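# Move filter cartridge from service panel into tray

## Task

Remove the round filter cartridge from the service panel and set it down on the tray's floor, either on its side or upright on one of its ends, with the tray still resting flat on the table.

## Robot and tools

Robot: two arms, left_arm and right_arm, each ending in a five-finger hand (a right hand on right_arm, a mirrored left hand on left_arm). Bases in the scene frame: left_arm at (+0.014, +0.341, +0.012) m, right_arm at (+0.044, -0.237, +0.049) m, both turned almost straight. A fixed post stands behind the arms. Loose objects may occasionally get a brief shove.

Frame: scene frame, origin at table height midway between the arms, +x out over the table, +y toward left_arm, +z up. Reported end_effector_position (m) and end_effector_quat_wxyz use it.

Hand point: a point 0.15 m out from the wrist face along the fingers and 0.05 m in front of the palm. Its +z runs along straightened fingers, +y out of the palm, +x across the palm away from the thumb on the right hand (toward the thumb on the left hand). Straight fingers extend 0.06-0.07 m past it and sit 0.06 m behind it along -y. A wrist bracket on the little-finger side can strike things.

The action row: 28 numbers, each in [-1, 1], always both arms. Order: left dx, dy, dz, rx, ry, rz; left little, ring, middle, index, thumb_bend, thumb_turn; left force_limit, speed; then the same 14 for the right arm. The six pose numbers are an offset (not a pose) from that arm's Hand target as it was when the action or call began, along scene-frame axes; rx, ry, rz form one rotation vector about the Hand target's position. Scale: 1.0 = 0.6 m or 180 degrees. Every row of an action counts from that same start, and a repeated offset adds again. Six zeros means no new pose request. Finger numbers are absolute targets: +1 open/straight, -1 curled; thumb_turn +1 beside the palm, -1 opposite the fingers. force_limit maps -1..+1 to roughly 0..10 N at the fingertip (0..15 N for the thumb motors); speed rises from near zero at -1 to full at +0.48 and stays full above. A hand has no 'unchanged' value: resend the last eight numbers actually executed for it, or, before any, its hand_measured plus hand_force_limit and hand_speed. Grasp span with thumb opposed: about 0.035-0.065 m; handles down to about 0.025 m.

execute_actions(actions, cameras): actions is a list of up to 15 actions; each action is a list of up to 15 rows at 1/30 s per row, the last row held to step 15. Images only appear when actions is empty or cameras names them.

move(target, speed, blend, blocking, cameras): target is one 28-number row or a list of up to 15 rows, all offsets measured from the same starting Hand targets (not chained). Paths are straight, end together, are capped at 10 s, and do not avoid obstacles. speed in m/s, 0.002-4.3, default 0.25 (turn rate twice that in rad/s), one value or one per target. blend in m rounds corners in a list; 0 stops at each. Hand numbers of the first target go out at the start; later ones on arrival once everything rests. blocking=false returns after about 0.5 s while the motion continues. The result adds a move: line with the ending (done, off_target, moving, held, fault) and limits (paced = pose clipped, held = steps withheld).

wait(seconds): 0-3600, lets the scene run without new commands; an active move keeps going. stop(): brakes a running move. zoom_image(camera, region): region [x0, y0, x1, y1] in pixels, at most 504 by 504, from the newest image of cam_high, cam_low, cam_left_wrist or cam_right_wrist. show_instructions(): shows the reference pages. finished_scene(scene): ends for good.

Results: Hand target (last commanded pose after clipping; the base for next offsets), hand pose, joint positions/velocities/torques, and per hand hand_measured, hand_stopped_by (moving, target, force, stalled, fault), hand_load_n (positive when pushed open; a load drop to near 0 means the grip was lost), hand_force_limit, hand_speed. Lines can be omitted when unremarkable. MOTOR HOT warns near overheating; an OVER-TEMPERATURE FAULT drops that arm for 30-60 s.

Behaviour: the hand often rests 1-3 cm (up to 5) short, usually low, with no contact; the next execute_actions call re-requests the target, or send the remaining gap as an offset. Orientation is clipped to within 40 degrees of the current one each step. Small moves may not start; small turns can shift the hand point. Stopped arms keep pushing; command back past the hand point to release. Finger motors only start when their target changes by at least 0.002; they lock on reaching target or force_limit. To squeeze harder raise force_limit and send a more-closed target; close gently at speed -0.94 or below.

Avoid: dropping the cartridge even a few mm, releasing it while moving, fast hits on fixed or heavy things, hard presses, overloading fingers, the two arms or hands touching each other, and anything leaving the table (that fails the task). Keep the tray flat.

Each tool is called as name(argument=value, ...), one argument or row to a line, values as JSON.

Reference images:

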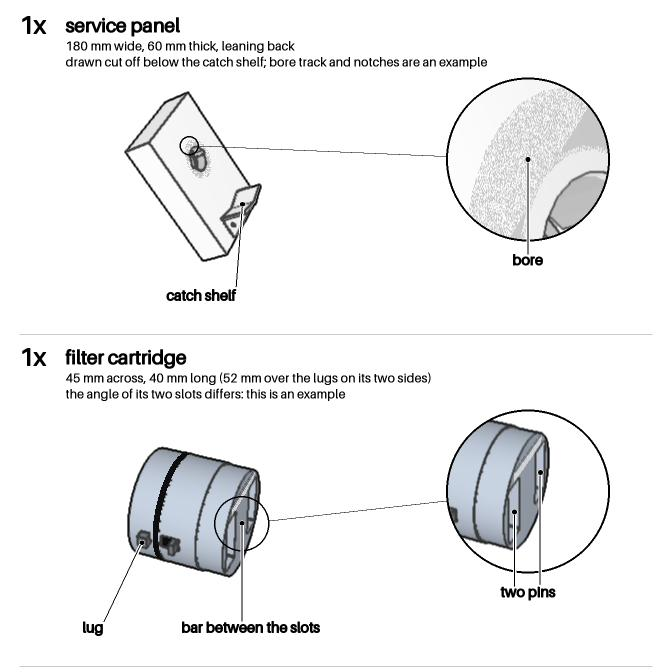

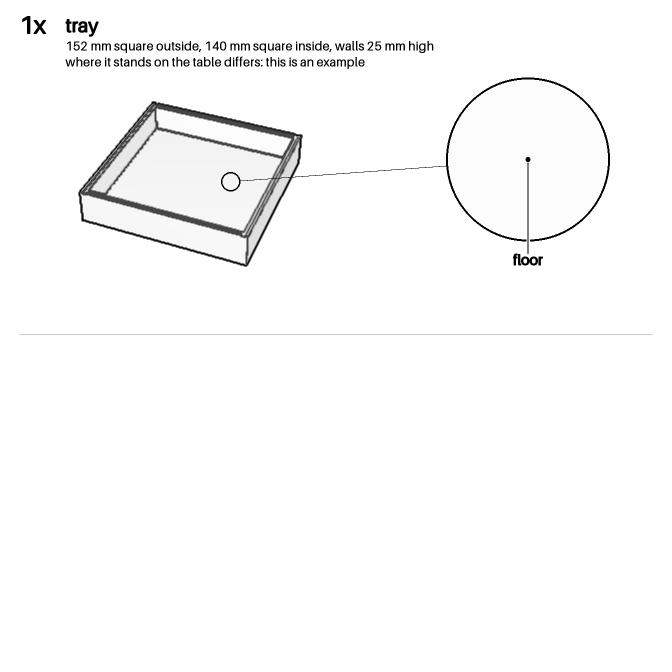

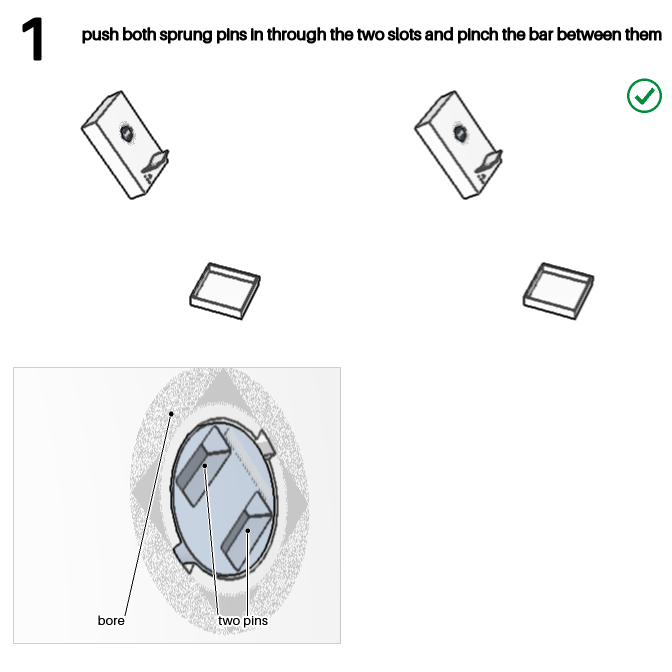

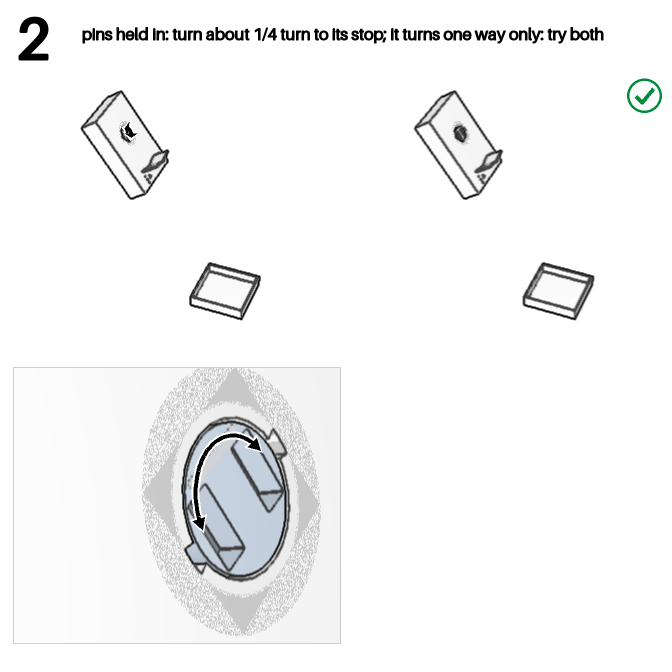

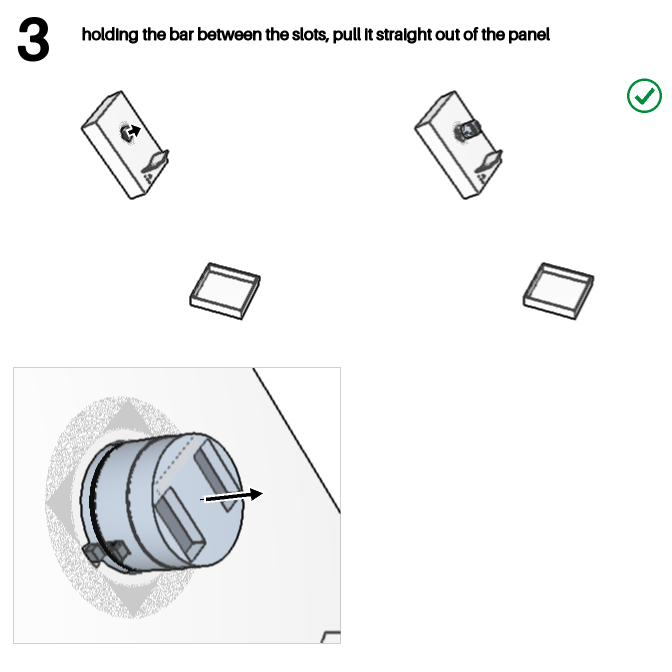

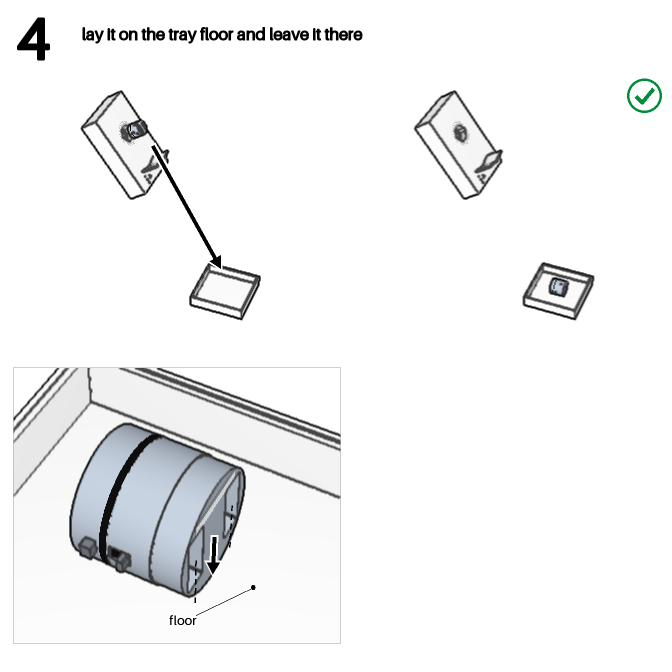

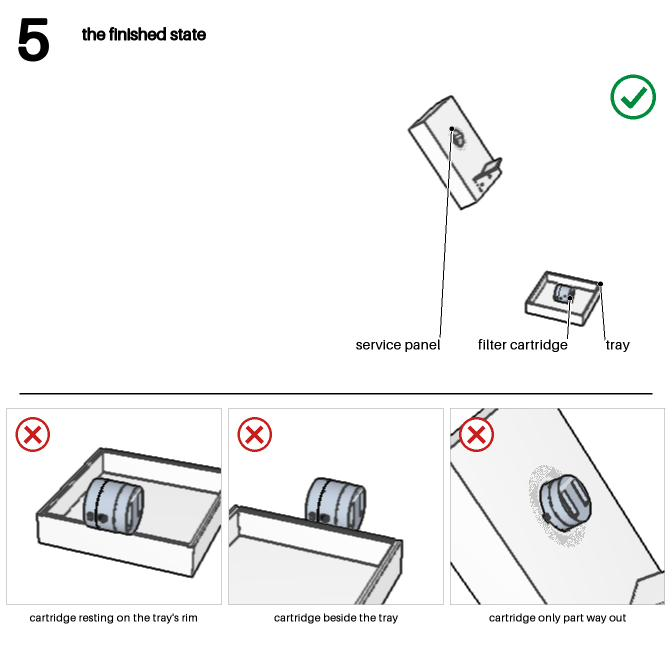

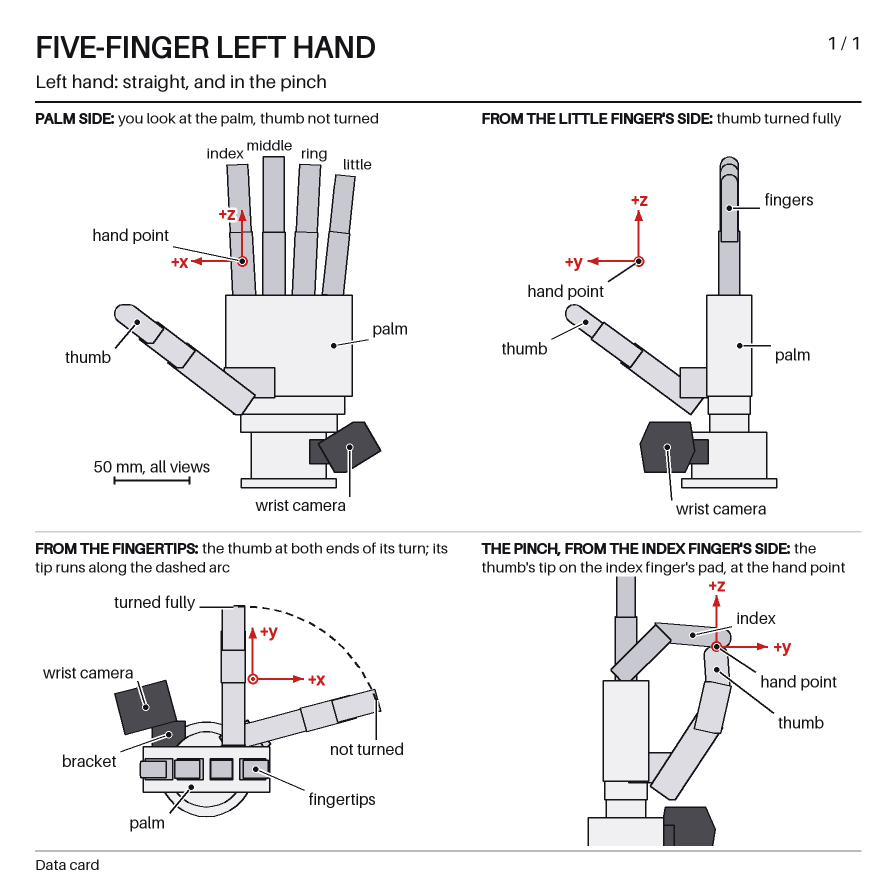

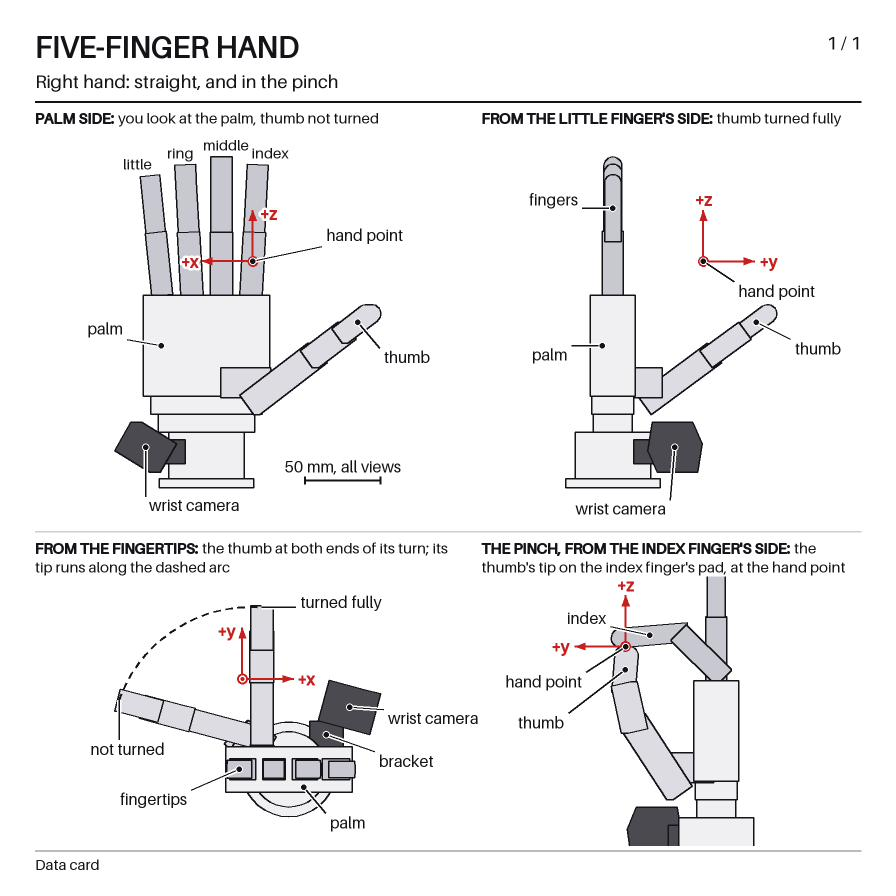

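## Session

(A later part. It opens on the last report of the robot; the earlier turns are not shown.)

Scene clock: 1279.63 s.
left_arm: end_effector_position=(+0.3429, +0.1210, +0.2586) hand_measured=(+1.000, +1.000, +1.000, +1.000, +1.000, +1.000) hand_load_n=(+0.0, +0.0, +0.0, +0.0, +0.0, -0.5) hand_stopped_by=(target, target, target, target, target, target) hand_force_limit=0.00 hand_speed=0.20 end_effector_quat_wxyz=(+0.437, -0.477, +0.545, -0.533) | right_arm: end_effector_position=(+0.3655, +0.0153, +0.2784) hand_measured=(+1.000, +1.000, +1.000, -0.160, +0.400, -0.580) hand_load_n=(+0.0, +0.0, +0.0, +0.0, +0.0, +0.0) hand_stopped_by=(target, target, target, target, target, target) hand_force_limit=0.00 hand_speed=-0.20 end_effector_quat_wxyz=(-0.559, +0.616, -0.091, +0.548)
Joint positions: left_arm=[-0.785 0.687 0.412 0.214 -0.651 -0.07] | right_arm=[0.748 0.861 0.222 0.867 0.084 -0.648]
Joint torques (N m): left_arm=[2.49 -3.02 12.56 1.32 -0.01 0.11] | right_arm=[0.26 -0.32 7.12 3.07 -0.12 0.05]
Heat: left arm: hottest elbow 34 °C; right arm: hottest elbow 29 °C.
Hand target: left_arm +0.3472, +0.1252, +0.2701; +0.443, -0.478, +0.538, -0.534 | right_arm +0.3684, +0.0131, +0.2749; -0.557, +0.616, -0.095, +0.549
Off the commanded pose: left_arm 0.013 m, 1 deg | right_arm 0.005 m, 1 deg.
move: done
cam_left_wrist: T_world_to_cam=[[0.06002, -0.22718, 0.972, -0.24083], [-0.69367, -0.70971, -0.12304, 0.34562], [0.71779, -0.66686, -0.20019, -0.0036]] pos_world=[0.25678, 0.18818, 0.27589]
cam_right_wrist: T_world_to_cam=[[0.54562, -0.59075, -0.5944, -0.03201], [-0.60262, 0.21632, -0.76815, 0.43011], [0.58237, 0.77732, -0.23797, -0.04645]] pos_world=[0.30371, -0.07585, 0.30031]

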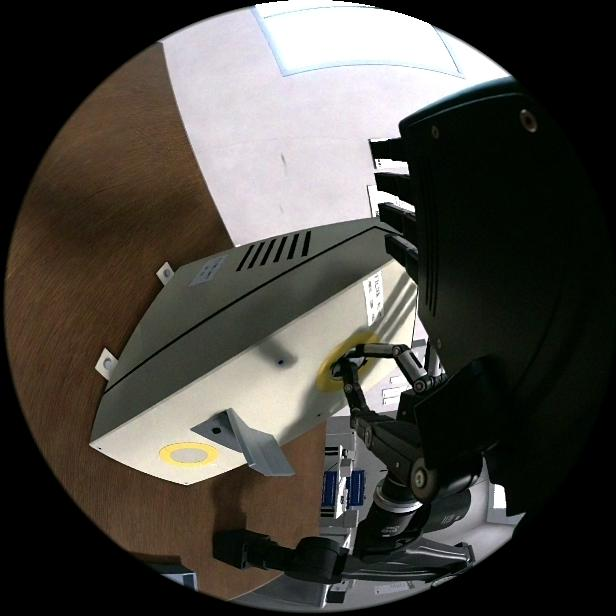

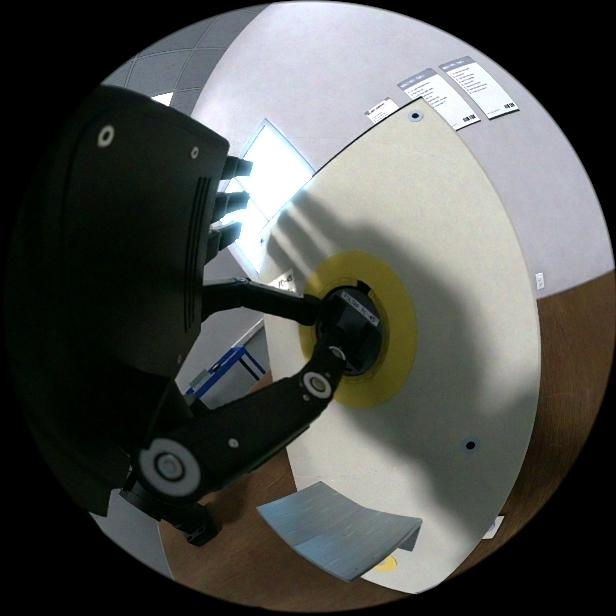

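move(
  target=[
    [0,0,0,0,0,0,1,1,1,1,1,1,0,0.2,-0.014,-0.012,-0.0032,0,0,0,1,1,1,-0.16,0.40,-0.58,0,-0.2],
    [0,0,0,0,0,0,1,1,1,1,1,1,0,0.2,-0.0032,-0.012,-0.0065,0,0,0,1,1,1,-0.16,0.40,-0.58,0,-0.2],
  ],
  speed=0.05,
  cameras=["cam_left_wrist", "cam_right_wrist"],
)

zoom_image(
  camera="cam_left_wrist",
  region=[315, 325, 395, 405],
)

zoom_image(
  camera="cam_right_wrist",
  region=[280, 260, 390, 370],
)

Scene clock: 1292.17 s.
left_arm: end_effector_position=(+0.3429, +0.1210, +0.2586) hand_measured=(+1.000, +1.000, +1.000, +1.000, +1.000, +1.000) hand_load_n=(+0.0, +0.0, +0.0, +0.0, +0.0, +0.0) hand_stopped_by=(target, target, target, target, target, target) hand_force_limit=0.00 hand_speed=0.20 end_effector_quat_wxyz=(+0.437, -0.477, +0.545, -0.533) | right_arm: end_effector_position=(+0.3639, +0.0063, +0.2705) hand_measured=(+1.000, +1.000, +1.000, -0.160, +0.400, -0.580) hand_load_n=(+0.0, +0.0, +0.0, +0.0, +0.0, +0.0) hand_stopped_by=(target, target, target, target, target, target) hand_force_limit=0.00 hand_speed=-0.20 end_effector_quat_wxyz=(-0.555, +0.619, -0.091, +0.548)
Joint positions: left_arm=[-0.785 0.687 0.412 0.214 -0.651 -0.07] | right_arm=[0.725 0.846 0.198 0.868 0.066 -0.648]
Joint torques (N m): left_arm=[2.49 -3.08 12.59 1.32 0 0.11] | right_arm=[0.56 -0.26 7.38 3.1 -0.16 0.09]
Heat: left arm: hottest elbow 34 °C; right arm: hottest elbow 29 °C.
Hand target: left_arm +0.3472, +0.1252, +0.2701; +0.443, -0.478, +0.538, -0.534 | right_arm +0.3665, +0.0058, +0.2710; -0.557, +0.616, -0.095, +0.549
Off the commanded pose: left_arm 0.013 m, 1 deg | right_arm 0.003 m, 1 deg.
move: done
cam_left_wrist: T_world_to_cam=[[0.06002, -0.22718, 0.972, -0.24083], [-0.69367, -0.70971, -0.12304, 0.34562], [0.71779, -0.66686, -0.20019, -0.0036]] pos_world=[0.25678, 0.18818, 0.27589]
cam_right_wrist: T_world_to_cam=[[0.54092, -0.59826, -0.59118, -0.04023], [-0.60407, 0.21274, -0.76801, 0.42553], [0.58524, 0.77255, -0.24631, -0.03913]] pos_world=[0.30171, -0.08436, 0.29339]

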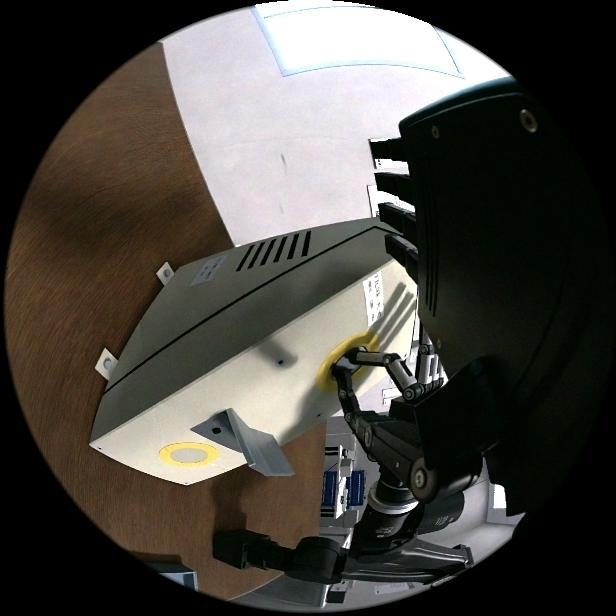

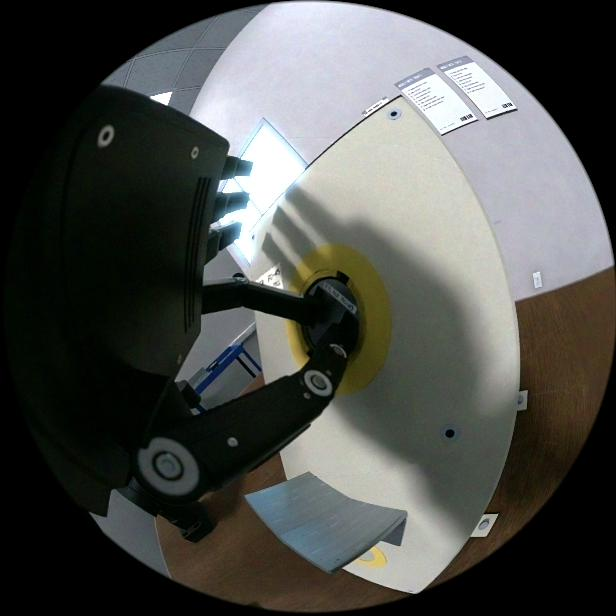

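Scaled by 6.300 from the camera's image (finer frame: 880x880).

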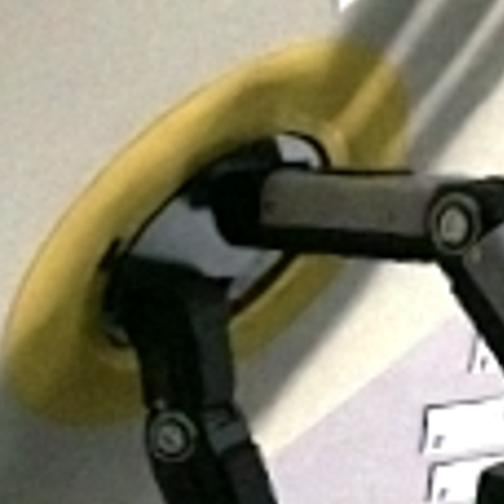

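Scaled by 4.582 from the camera's image (finer frame: 880x880).

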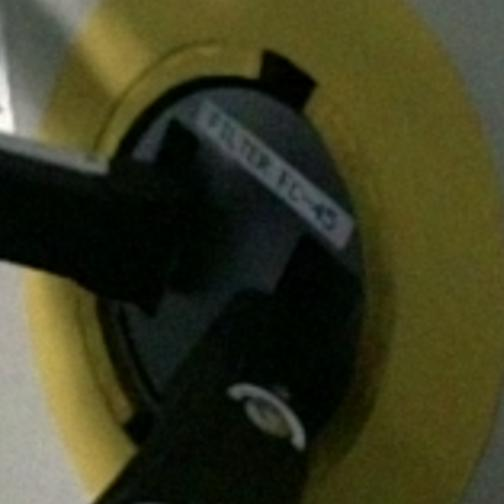

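move(
  target=[
    [0,0,0,0,0,0,1,1,1,1,1,1,0,0.2,0.001,-0.003,0,0,0,0,1,1,1,-0.15,0.43,-0.63,0,-0.2],
    [0,0,0,0,0,0,1,1,1,1,1,1,0,0.2,0.013,-0.003,-0.007,0,0,0,1,1,1,-0.15,0.43,-0.63,0,-0.2],
  ],
  speed=0.04,
  cameras=["cam_left_wrist", "cam_right_wrist"],
)

zoom_image(
  camera="cam_left_wrist",
  region=[315, 325, 395, 405],
)

zoom_image(
  camera="cam_right_wrist",
  region=[280, 260, 390, 370],
)

Scene clock: 1309.83 s.
left_arm: end_effector_position=(+0.3429, +0.1210, +0.2586) hand_measured=(+1.000, +1.000, +1.000, +1.000, +1.000, +1.000) hand_load_n=(+0.0, +0.0, -0.5, -0.5, +0.0, +0.0) hand_stopped_by=(target, target, target, target, target, target) hand_force_limit=0.00 hand_speed=0.20 end_effector_quat_wxyz=(+0.437, -0.477, +0.545, -0.533) | right_arm: end_effector_position=(+0.3649, +0.0072, +0.2692) hand_measured=(+1.000, +1.000, +1.000, -0.150, +0.430, -0.630) hand_load_n=(+0.0, -0.5, +0.0, +0.0, +0.0, +0.0) hand_stopped_by=(target, target, target, target, target, target) hand_force_limit=0.00 hand_speed=-0.20 end_effector_quat_wxyz=(+0.565, -0.614, +0.086, -0.545)
Joint positions: left_arm=[-0.785 0.687 0.412 0.214 -0.651 -0.07] | right_arm=[0.705 0.874 0.19 0.918 0.028 -0.634]
Joint torques (N m): left_arm=[2.37 -3.02 12.56 1.32 0 0.11] | right_arm=[-0.38 0.91 7.94 2.76 0.09 0.04]
Heat: left arm: hottest elbow 34 °C; right arm: hottest elbow 29 °C.
Hand target: left_arm +0.3472, +0.1252, +0.2701; +0.443, -0.478, +0.538, -0.534 | right_arm +0.3744, +0.0040, +0.2669; -0.557, +0.616, -0.095, +0.549
Off the commanded pose: left_arm 0.013 m, 1 deg | right_arm 0.010 m, 1 deg.
move: done
cam_left_wrist: T_world_to_cam=[[0.06002, -0.22718, 0.972, -0.24083], [-0.69367, -0.70971, -0.12304, 0.34562], [0.71779, -0.66686, -0.20019, -0.0036]] pos_world=[0.25678, 0.18818, 0.27589]
cam_right_wrist: T_world_to_cam=[[0.5568, -0.57967, -0.59495, -0.04592], [-0.60242, 0.21133, -0.76969, 0.42486], [0.5719, 0.78697, -0.23154, -0.04001]] pos_world=[0.30439, -0.08492, 0.29042]

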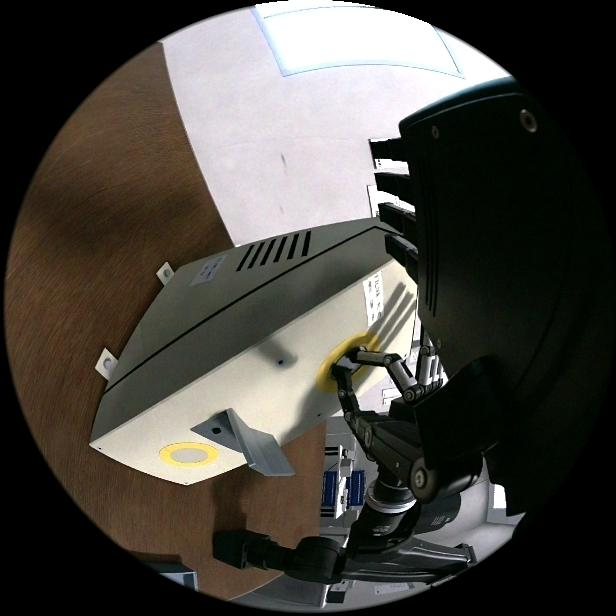

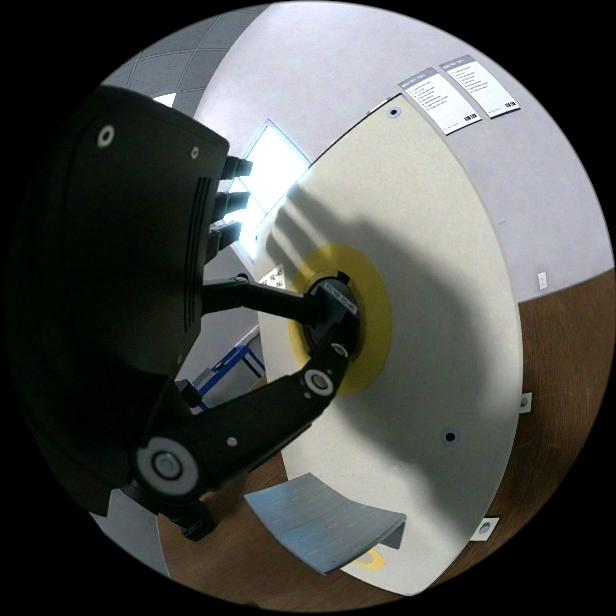

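Scaled by 6.300 from the camera's image (finer frame: 880x880).

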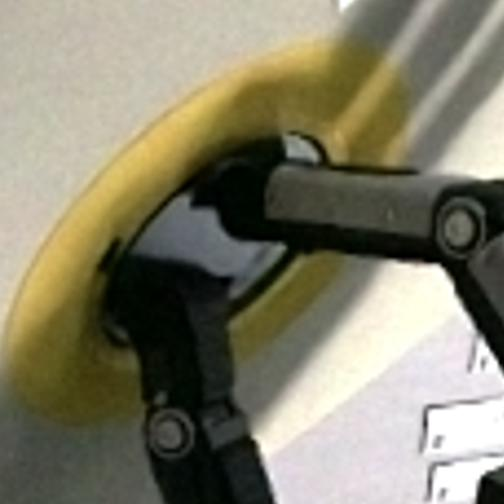

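Scaled by 4.582 from the camera's image (finer frame: 880x880).

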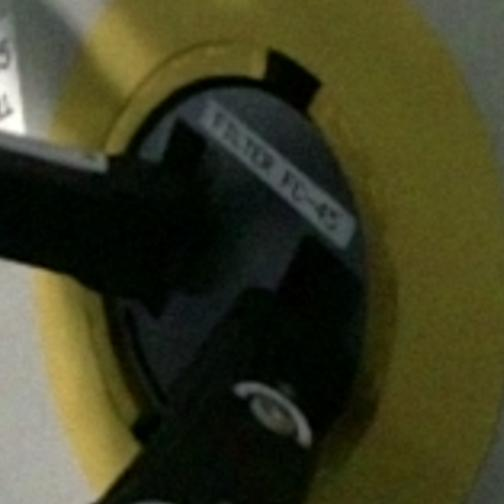

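move(
  target=[0,0,0,0,0,0,1,1,1,1,1,1,0,0.2,0.02,0.0,-0.008,0,0,0,1,1,1,-0.15,0.43,-0.63,0,-0.2],
  speed=0.04,
  cameras=["cam_left_wrist", "cam_right_wrist"],
)

zoom_image(
  camera="cam_left_wrist",
  region=[315, 325, 395, 405],
)

zoom_image(
  camera="cam_right_wrist",
  region=[280, 260, 390, 370],
)

Scene clock: 1318.57 s.
left_arm: end_effector_position=(+0.3429, +0.1210, +0.2586) hand_measured=(+1.000, +1.000, +1.000, +1.000, +1.000, +1.000) hand_load_n=(-0.5, +0.0, +0.0, +0.0, +0.0, +0.0) hand_stopped_by=(target, target, target, target, target, target) hand_force_limit=0.00 hand_speed=0.20 end_effector_quat_wxyz=(+0.437, -0.477, +0.545, -0.533) | right_arm: end_effector_position=(+0.3652, +0.0077, +0.2666) hand_measured=(+1.000, +1.000, +1.000, -0.150, +0.430, -0.630) hand_load_n=(+0.0, +0.0, +0.0, -0.5, -1.0, -0.5) hand_stopped_by=(target, target, target, target, target, target) hand_force_limit=0.00 hand_speed=-0.20 end_effector_quat_wxyz=(+0.578, -0.607, +0.082, -0.540)
Joint positions: left_arm=[-0.785 0.687 0.412 0.214 -0.651 -0.07] | right_arm=[0.681 0.913 0.177 0.989 -0.015 -0.613]
Joint torques (N m): left_arm=[2.55 -2.9 12.56 1.33 0 0.11] | right_arm=[-1.38 2.73 9.24 2.1 0.48 -0.09]
Heat: left arm: hottest elbow 34 °C; right arm: hottest elbow 28 °C.
Hand target: left_arm +0.3472, +0.1252, +0.2701; +0.443, -0.478, +0.538, -0.534 | right_arm +0.3863, +0.0041, +0.2621; +0.557, -0.616, +0.095, -0.549
Off the commanded pose: left_arm 0.013 m, 1 deg | right_arm 0.022 m, 3 deg.
move: off_target (right_arm)
cam_left_wrist: T_world_to_cam=[[0.06002, -0.22718, 0.972, -0.24083], [-0.69367, -0.70971, -0.12304, 0.34562], [0.71779, -0.66686, -0.20019, -0.0036]] pos_world=[0.25678, 0.18818, 0.27589]
cam_right_wrist: T_world_to_cam=[[0.5755, -0.55421, -0.60138, -0.05268], [-0.60062, 0.21265, -0.77074, 0.42248], [0.55503, 0.80476, -0.21049, -0.04072]] pos_world=[0.30666, -0.08626, 0.28537]

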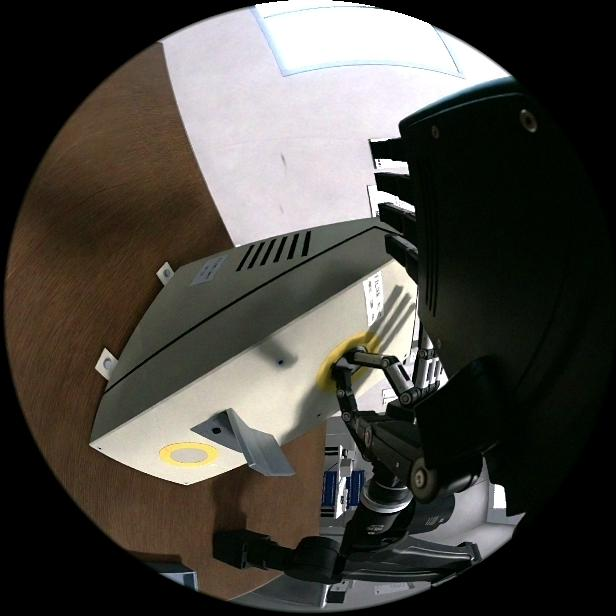

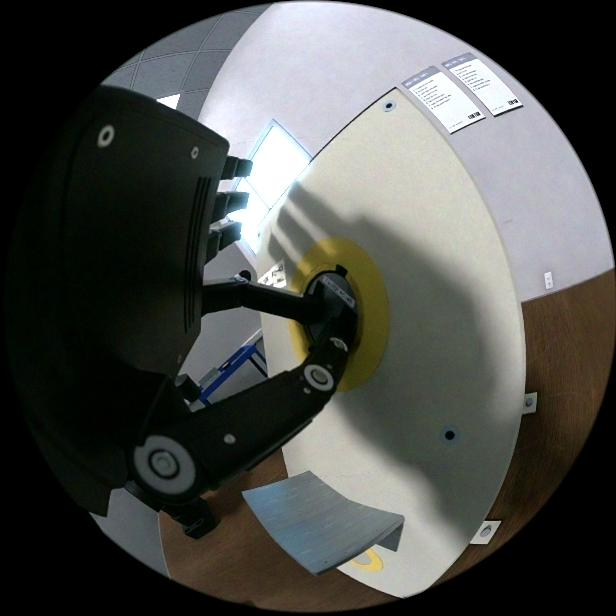

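Scaled by 6.300 from the camera's image (finer frame: 880x880).

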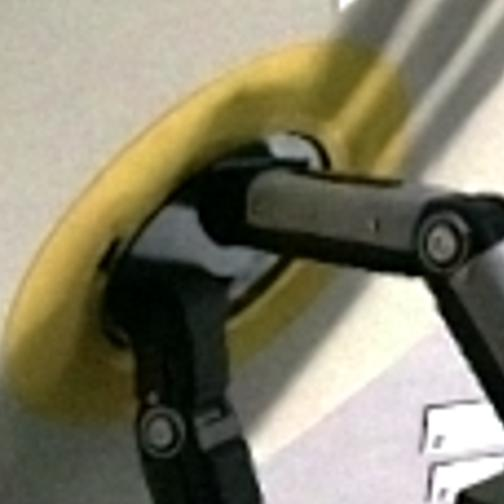

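Scaled by 4.582 from the camera's image (finer frame: 880x880).

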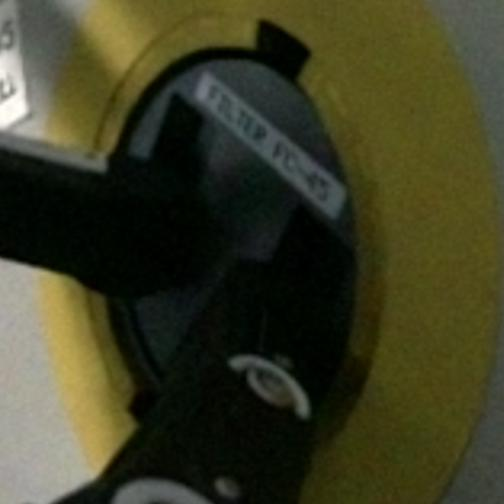

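move(
  target=[
    [-0.128,-0.0067,0.033,0,0,0,-1,-1,-1,-1,1,1,0,0.2,-0.0938,0.0165,0.0967,0,0,0,1,1,1,-0.15,0.43,-0.63,0,-0.2],
    [-0.128,-0.0067,0.033,0,0,0,-1,-1,-1,-1,1,1,0,0.2,-0.0105,-0.2902,0.1632,0,0,0,1,1,1,-0.15,0.43,-0.63,0,-0.2],
    [0.0268,-0.2095,0.0523,0.0991,0.078,0.0956,-1,-1,-1,-1,1,1,0,0.2,-0.0105,-0.2902,0.1632,0,0,0,1,1,1,-0.15,0.43,-0.63,0,-0.2],
  ],
  speed=0.15,
  cameras=["all"],
)

Scene clock: 1364.03 s.
left_arm: end_effector_position=(+0.3521, +0.0056, +0.2888) hand_measured=(-1.000, -1.000, -1.000, -1.000, +1.000, +1.000) hand_load_n=(+0.0, +0.0, +0.5, +0.0, +0.0, -0.5) hand_stopped_by=(target, target, target, target, target, target) hand_force_limit=0.00 hand_speed=0.20 end_effector_quat_wxyz=(+0.517, -0.531, +0.597, -0.309) | right_arm: end_effector_position=(+0.3747, -0.1678, +0.3362) hand_measured=(+1.000, +1.000, +1.000, -0.150, +0.430, -0.630) hand_load_n=(-0.5, +0.0, +0.0, +0.0, +0.0, +0.0) hand_stopped_by=(target, target, target, target, target, target) hand_force_limit=0.00 hand_speed=-0.20 end_effector_quat_wxyz=(-0.557, +0.625, -0.106, +0.537)
Joint positions: left_arm=[-1.09 1.252 1.088 -0.67 -1.191 -0.493] | right_arm=[-0.253 0.509 0.293 0.527 -0.877 -0.358]
Joint torques (N m): left_arm=[2.55 -7.88 14.58 0.59 -0.92 -0.01] | right_arm=[0.73 2.2 11.3 2.78 0.02 0.15]
Heat: left arm: hottest elbow 34 °C; right arm: hottest elbow 30 °C.
Hand target: left_arm +0.3633, -0.0005, +0.3013; +0.517, -0.540, +0.586, -0.311 | right_arm +0.3800, -0.1700, +0.3600; -0.557, +0.616, -0.095, +0.549
Off the commanded pose: left_arm 0.018 m, 2 deg | right_arm 0.025 m, 2 deg.
move: off_target (left_arm, right_arm)
cam_left_wrist: T_world_to_cam=[[0.37367, -0.46316, 0.80365, -0.35747], [-0.50777, -0.8272, -0.24064, 0.24299], [0.77623, -0.31815, -0.54428, -0.0042]] pos_world=[0.26022, 0.0341, 0.34347]
cam_right_wrist: T_world_to_cam=[[0.51627, -0.59208, -0.61879, -0.09185], [-0.63209, 0.2241, -0.74179, 0.52313], [0.57787, 0.7741, -0.25854, 0.11231]] pos_world=[0.31318, -0.25855, 0.36025]

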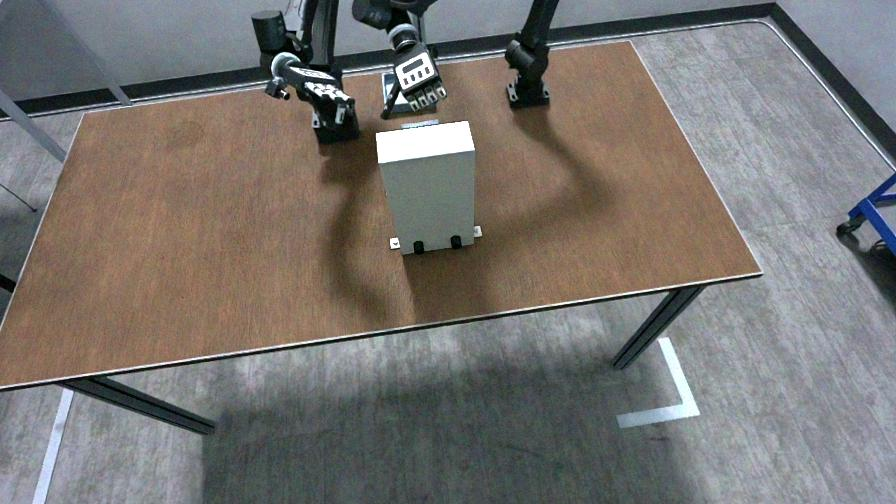

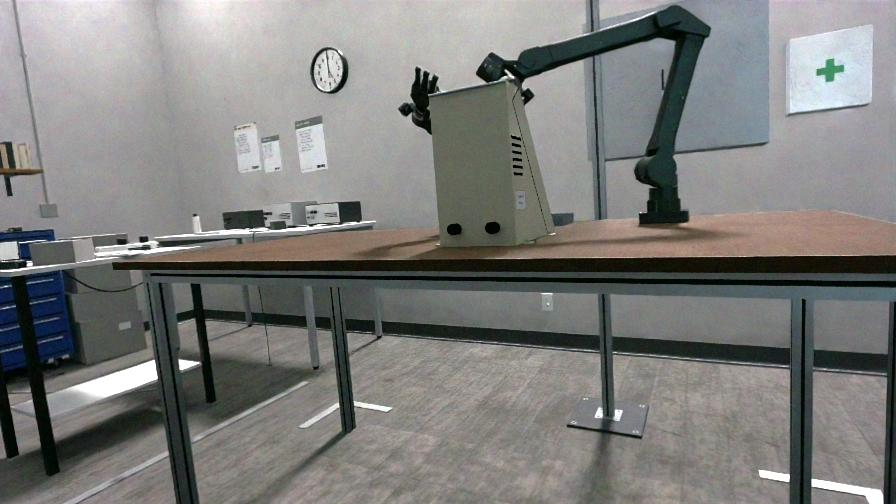

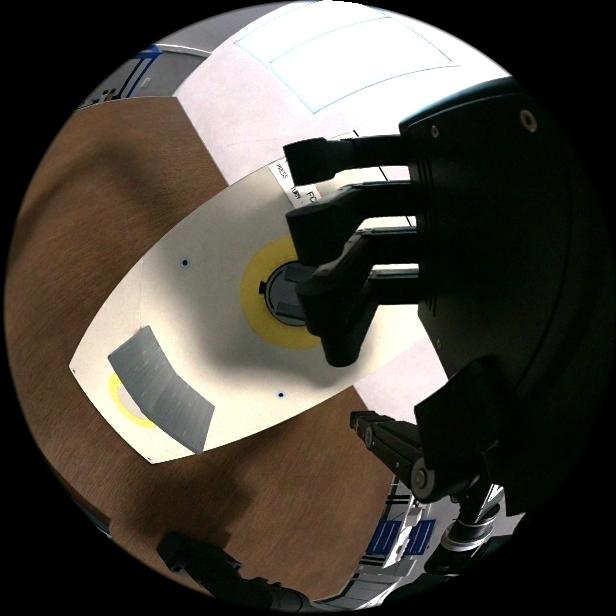

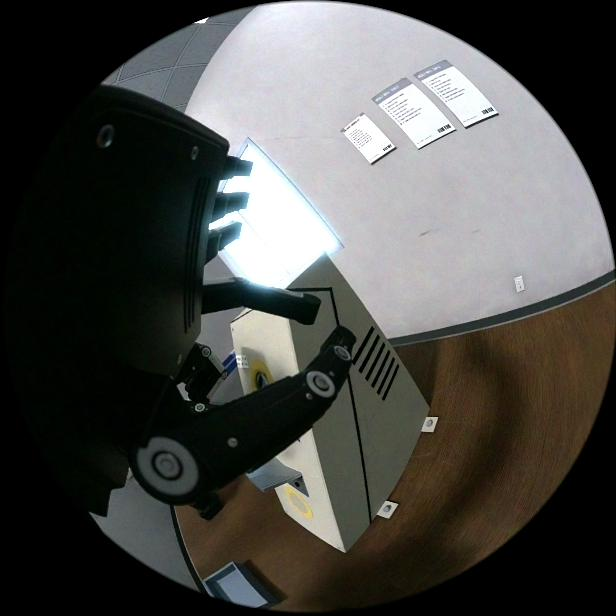

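zoom_image(
  camera="cam_left_wrist",
  region=[240, 240, 340, 340],
)

zoom_image(
  camera="cam_right_wrist",
  region=[250, 250, 400, 400],
)

Scaled by 5.040 from the camera's image (finer frame: 880x880).

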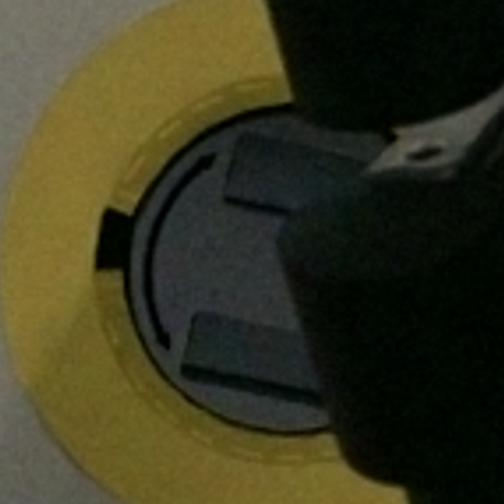

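Scaled by 3.360 from the camera's image (finer frame: 880x880).

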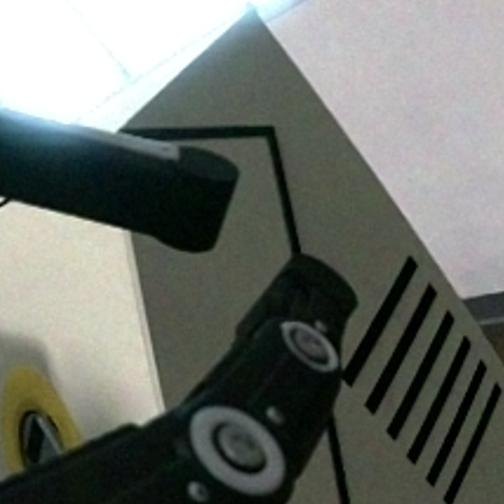

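move(
  target=[0.01,0.0,0.05,0,0,0,-1,-1,-1,-1,1,1,0,0.2,0,0,0,0,0,0,1,1,1,-0.15,0.43,-0.63,0,-0.2],
  speed=0.1,
  cameras=["cam_left_wrist"],
)

zoom_image(
  camera="cam_left_wrist",
  region=[200, 240, 310, 350],
)

Scene clock: 1377.57 s.
left_arm: end_effector_position=(+0.3592, +0.0041, +0.3181) hand_measured=(-1.000, -1.000, -1.000, -1.000, +1.000, +1.000) hand_load_n=(+0.0, +0.0, +0.0, +0.0, +0.0, -0.5) hand_stopped_by=(target, target, target, target, target, target) hand_force_limit=0.00 hand_speed=0.20 end_effector_quat_wxyz=(+0.517, -0.534, +0.592, -0.311) | right_arm: end_effector_position=(+0.3747, -0.1678, +0.3362) hand_measured=(+1.000, +1.000, +1.000, -0.150, +0.430, -0.630) hand_load_n=(+0.0, +0.0, +0.0, +0.0, +0.0, +0.0) hand_stopped_by=(target, target, target, target, target, target) hand_force_limit=0.00 hand_speed=-0.20 end_effector_quat_wxyz=(-0.557, +0.625, -0.106, +0.537)
Joint positions: left_arm=[-1.077 1.252 1.161 -0.723 -1.188 -0.482] | right_arm=[-0.253 0.509 0.293 0.527 -0.877 -0.358]
Joint torques (N m): left_arm=[2.49 -8.35 14.69 0.55 -0.64 0.11] | right_arm=[0.56 1.96 11.28 2.76 0.02 0.14]
Heat: left arm: hottest elbow 33 °C; right arm: hottest elbow 32 °C.
Hand target: left_arm +0.3693, -0.0005, +0.3313; +0.517, -0.540, +0.586, -0.311 | right_arm +0.3800, -0.1700, +0.3600; -0.557, +0.616, -0.095, +0.549
Off the commanded pose: left_arm 0.017 m, 1 deg | right_arm 0.024 m, 2 deg.
move: off_target (left_arm)
cam_left_wrist: T_world_to_cam=[[0.37334, -0.45357, 0.80925, -0.38604], [-0.4999, -0.83321, -0.23637, 0.24819], [0.78149, -0.3163, -0.53781, 0.00186]] pos_world=[0.26674, 0.03229, 0.37207]

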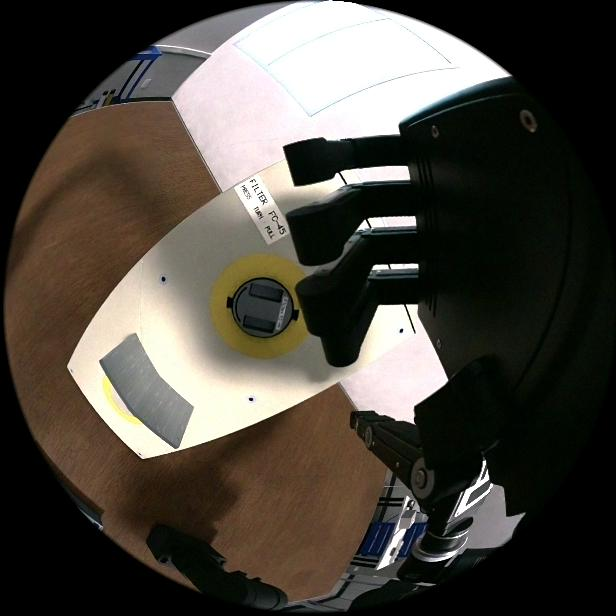

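Scaled by 4.582 from the camera's image (finer frame: 880x880).

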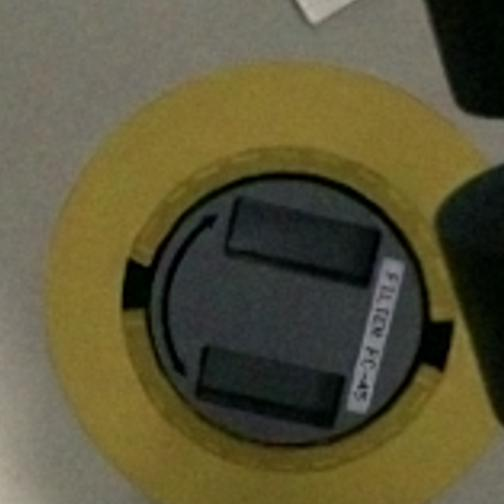

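zoom_image(
  camera="cam_left_wrist",
  region=[228, 272, 300, 344],
)

Scaled by 7.000 from the camera's image (finer frame: 880x880).

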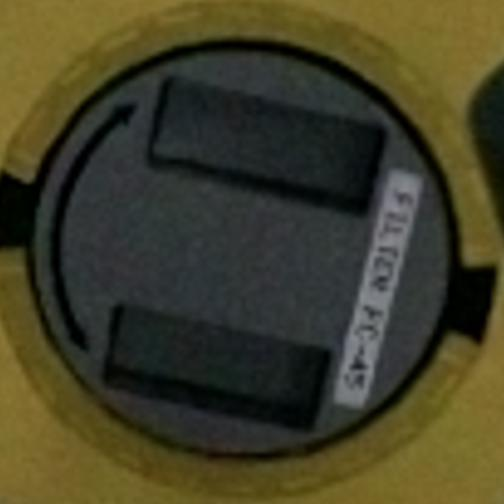

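move(
  target=[
    [-0.1655,0.2025,-0.0688,-0.0991,-0.078,-0.0956,-1,-1,-1,-1,1,1,0,0.2,0,0,0,0,0,0,1,1,1,-0.16,0.40,-0.60,0,-0.2],
    [-0.0368,0.2095,-0.102,-0.0991,-0.078,-0.0956,1,1,1,1,1,1,0,0.2,-0.05,0.15,0.0167,-0.0173,0,0.0121,1,1,1,-0.16,0.40,-0.60,0,-0.2],
    [-0.0368,0.2095,-0.102,-0.0991,-0.078,-0.0956,1,1,1,1,1,1,0,0.2,-0.05,0.2967,-0.0583,-0.0173,0,0.0121,1,1,1,-0.16,0.40,-0.60,0,-0.2],
    [-0.0368,0.2095,-0.102,-0.0991,-0.078,-0.0956,1,1,1,1,1,1,0,0.2,-0.0417,0.3037,-0.135,-0.0173,0,0.0121,1,1,1,-0.16,0.40,-0.60,0,-0.2],
  ],
  speed=[0.15,0.15,0.12,0.06],
  cameras=["cam_left_wrist", "cam_right_wrist"],
)

Scene clock: 1460.03 s.
left_arm: end_effector_position=(+0.3433, +0.1221, +0.2745) hand_measured=(+1.000, +1.000, +1.000, +1.000, +1.000, +1.000) hand_load_n=(+0.0, +0.0, +0.0, +0.0, +0.0, -0.5) hand_stopped_by=(target, target, target, target, target, target) hand_force_limit=0.00 hand_speed=0.20 end_effector_quat_wxyz=(+0.438, -0.477, +0.539, -0.538) | right_arm: end_effector_position=(+0.3553, +0.0111, +0.2800) hand_measured=(+1.000, +1.000, +1.000, -0.160, +0.400, -0.600) hand_load_n=(+0.0, +0.0, +0.0, +0.0, +0.5, +0.0) hand_stopped_by=(target, target, target, target, target, target) hand_force_limit=0.00 hand_speed=-0.20 end_effector_quat_wxyz=(-0.552, +0.634, -0.073, +0.537)
Joint positions: left_arm=[-0.782 0.667 0.439 0.183 -0.65 -0.07] | right_arm=[0.739 0.755 0.226 0.717 0.042 -0.665]
Joint torques (N m): left_arm=[2.2 -1.49 10.45 2.54 -0.01 0.11] | right_arm=[1.85 -0.21 7.56 3.19 0.03 -0.12]
Heat: left arm: hottest elbow 34 °C; right arm: hottest elbow 35 °C.
Hand target: left_arm +0.3472, +0.1251, +0.2702; +0.443, -0.478, +0.538, -0.534 | right_arm +0.3550, +0.0122, +0.2790; -0.551, +0.632, -0.068, +0.541
Off the commanded pose: left_arm 0.007 m, 1 deg | right_arm 0.002 m, 1 deg.
move: done
cam_left_wrist: T_world_to_cam=[[0.05028, -0.21624, 0.97505, -0.25486], [-0.69078, -0.71263, -0.12242, 0.34778], [0.72132, -0.66739, -0.1852, -0.00519]] pos_world=[0.2568, 0.18927, 0.29011]
cam_right_wrist: T_world_to_cam=[[0.55476, -0.60159, -0.57474, -0.03658], [-0.61941, 0.16259, -0.76805, 0.43269], [0.5555, 0.78208, -0.28243, -0.01484]] pos_world=[0.29655, -0.08075, 0.30712]

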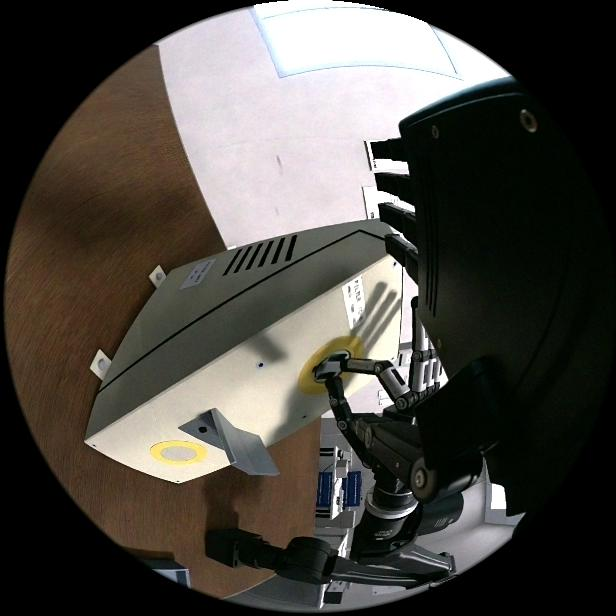

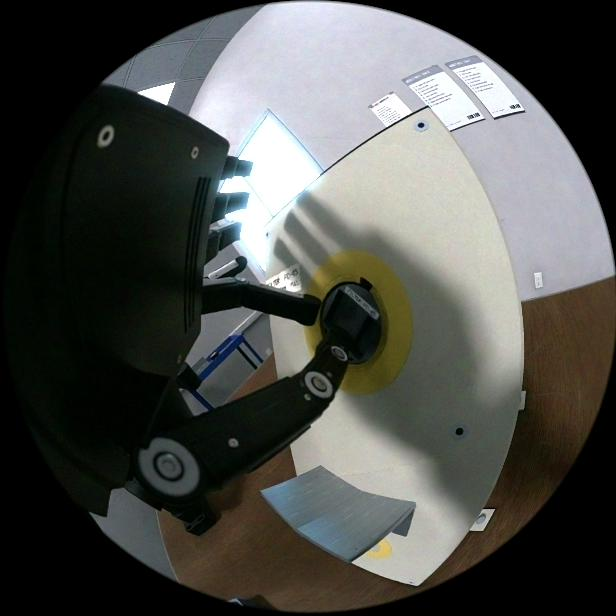

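zoom_image(
  camera="cam_left_wrist",
  region=[295, 325, 375, 405],
)

zoom_image(
  camera="cam_right_wrist",
  region=[280, 250, 400, 370],
)

Scaled by 6.300 from the camera's image (finer frame: 880x880).

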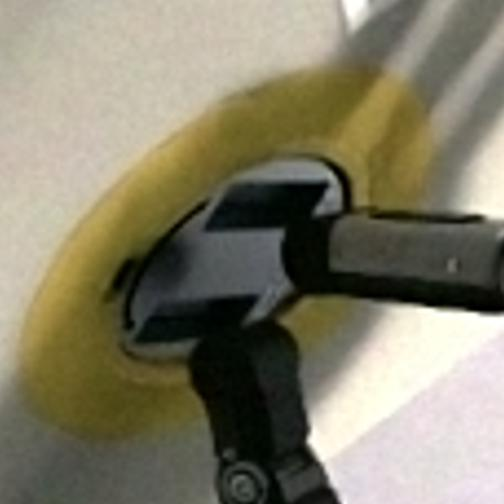

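Scaled by 4.200 from the camera's image (finer frame: 880x880).

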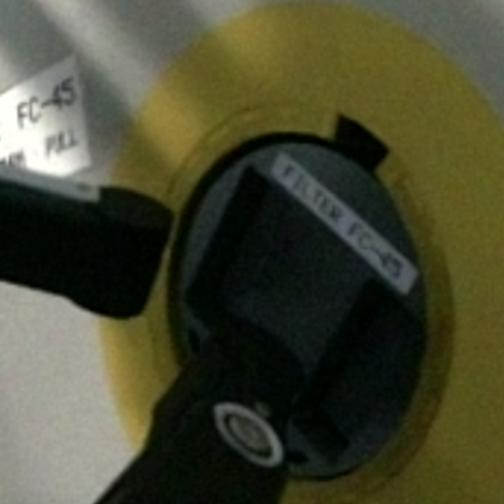

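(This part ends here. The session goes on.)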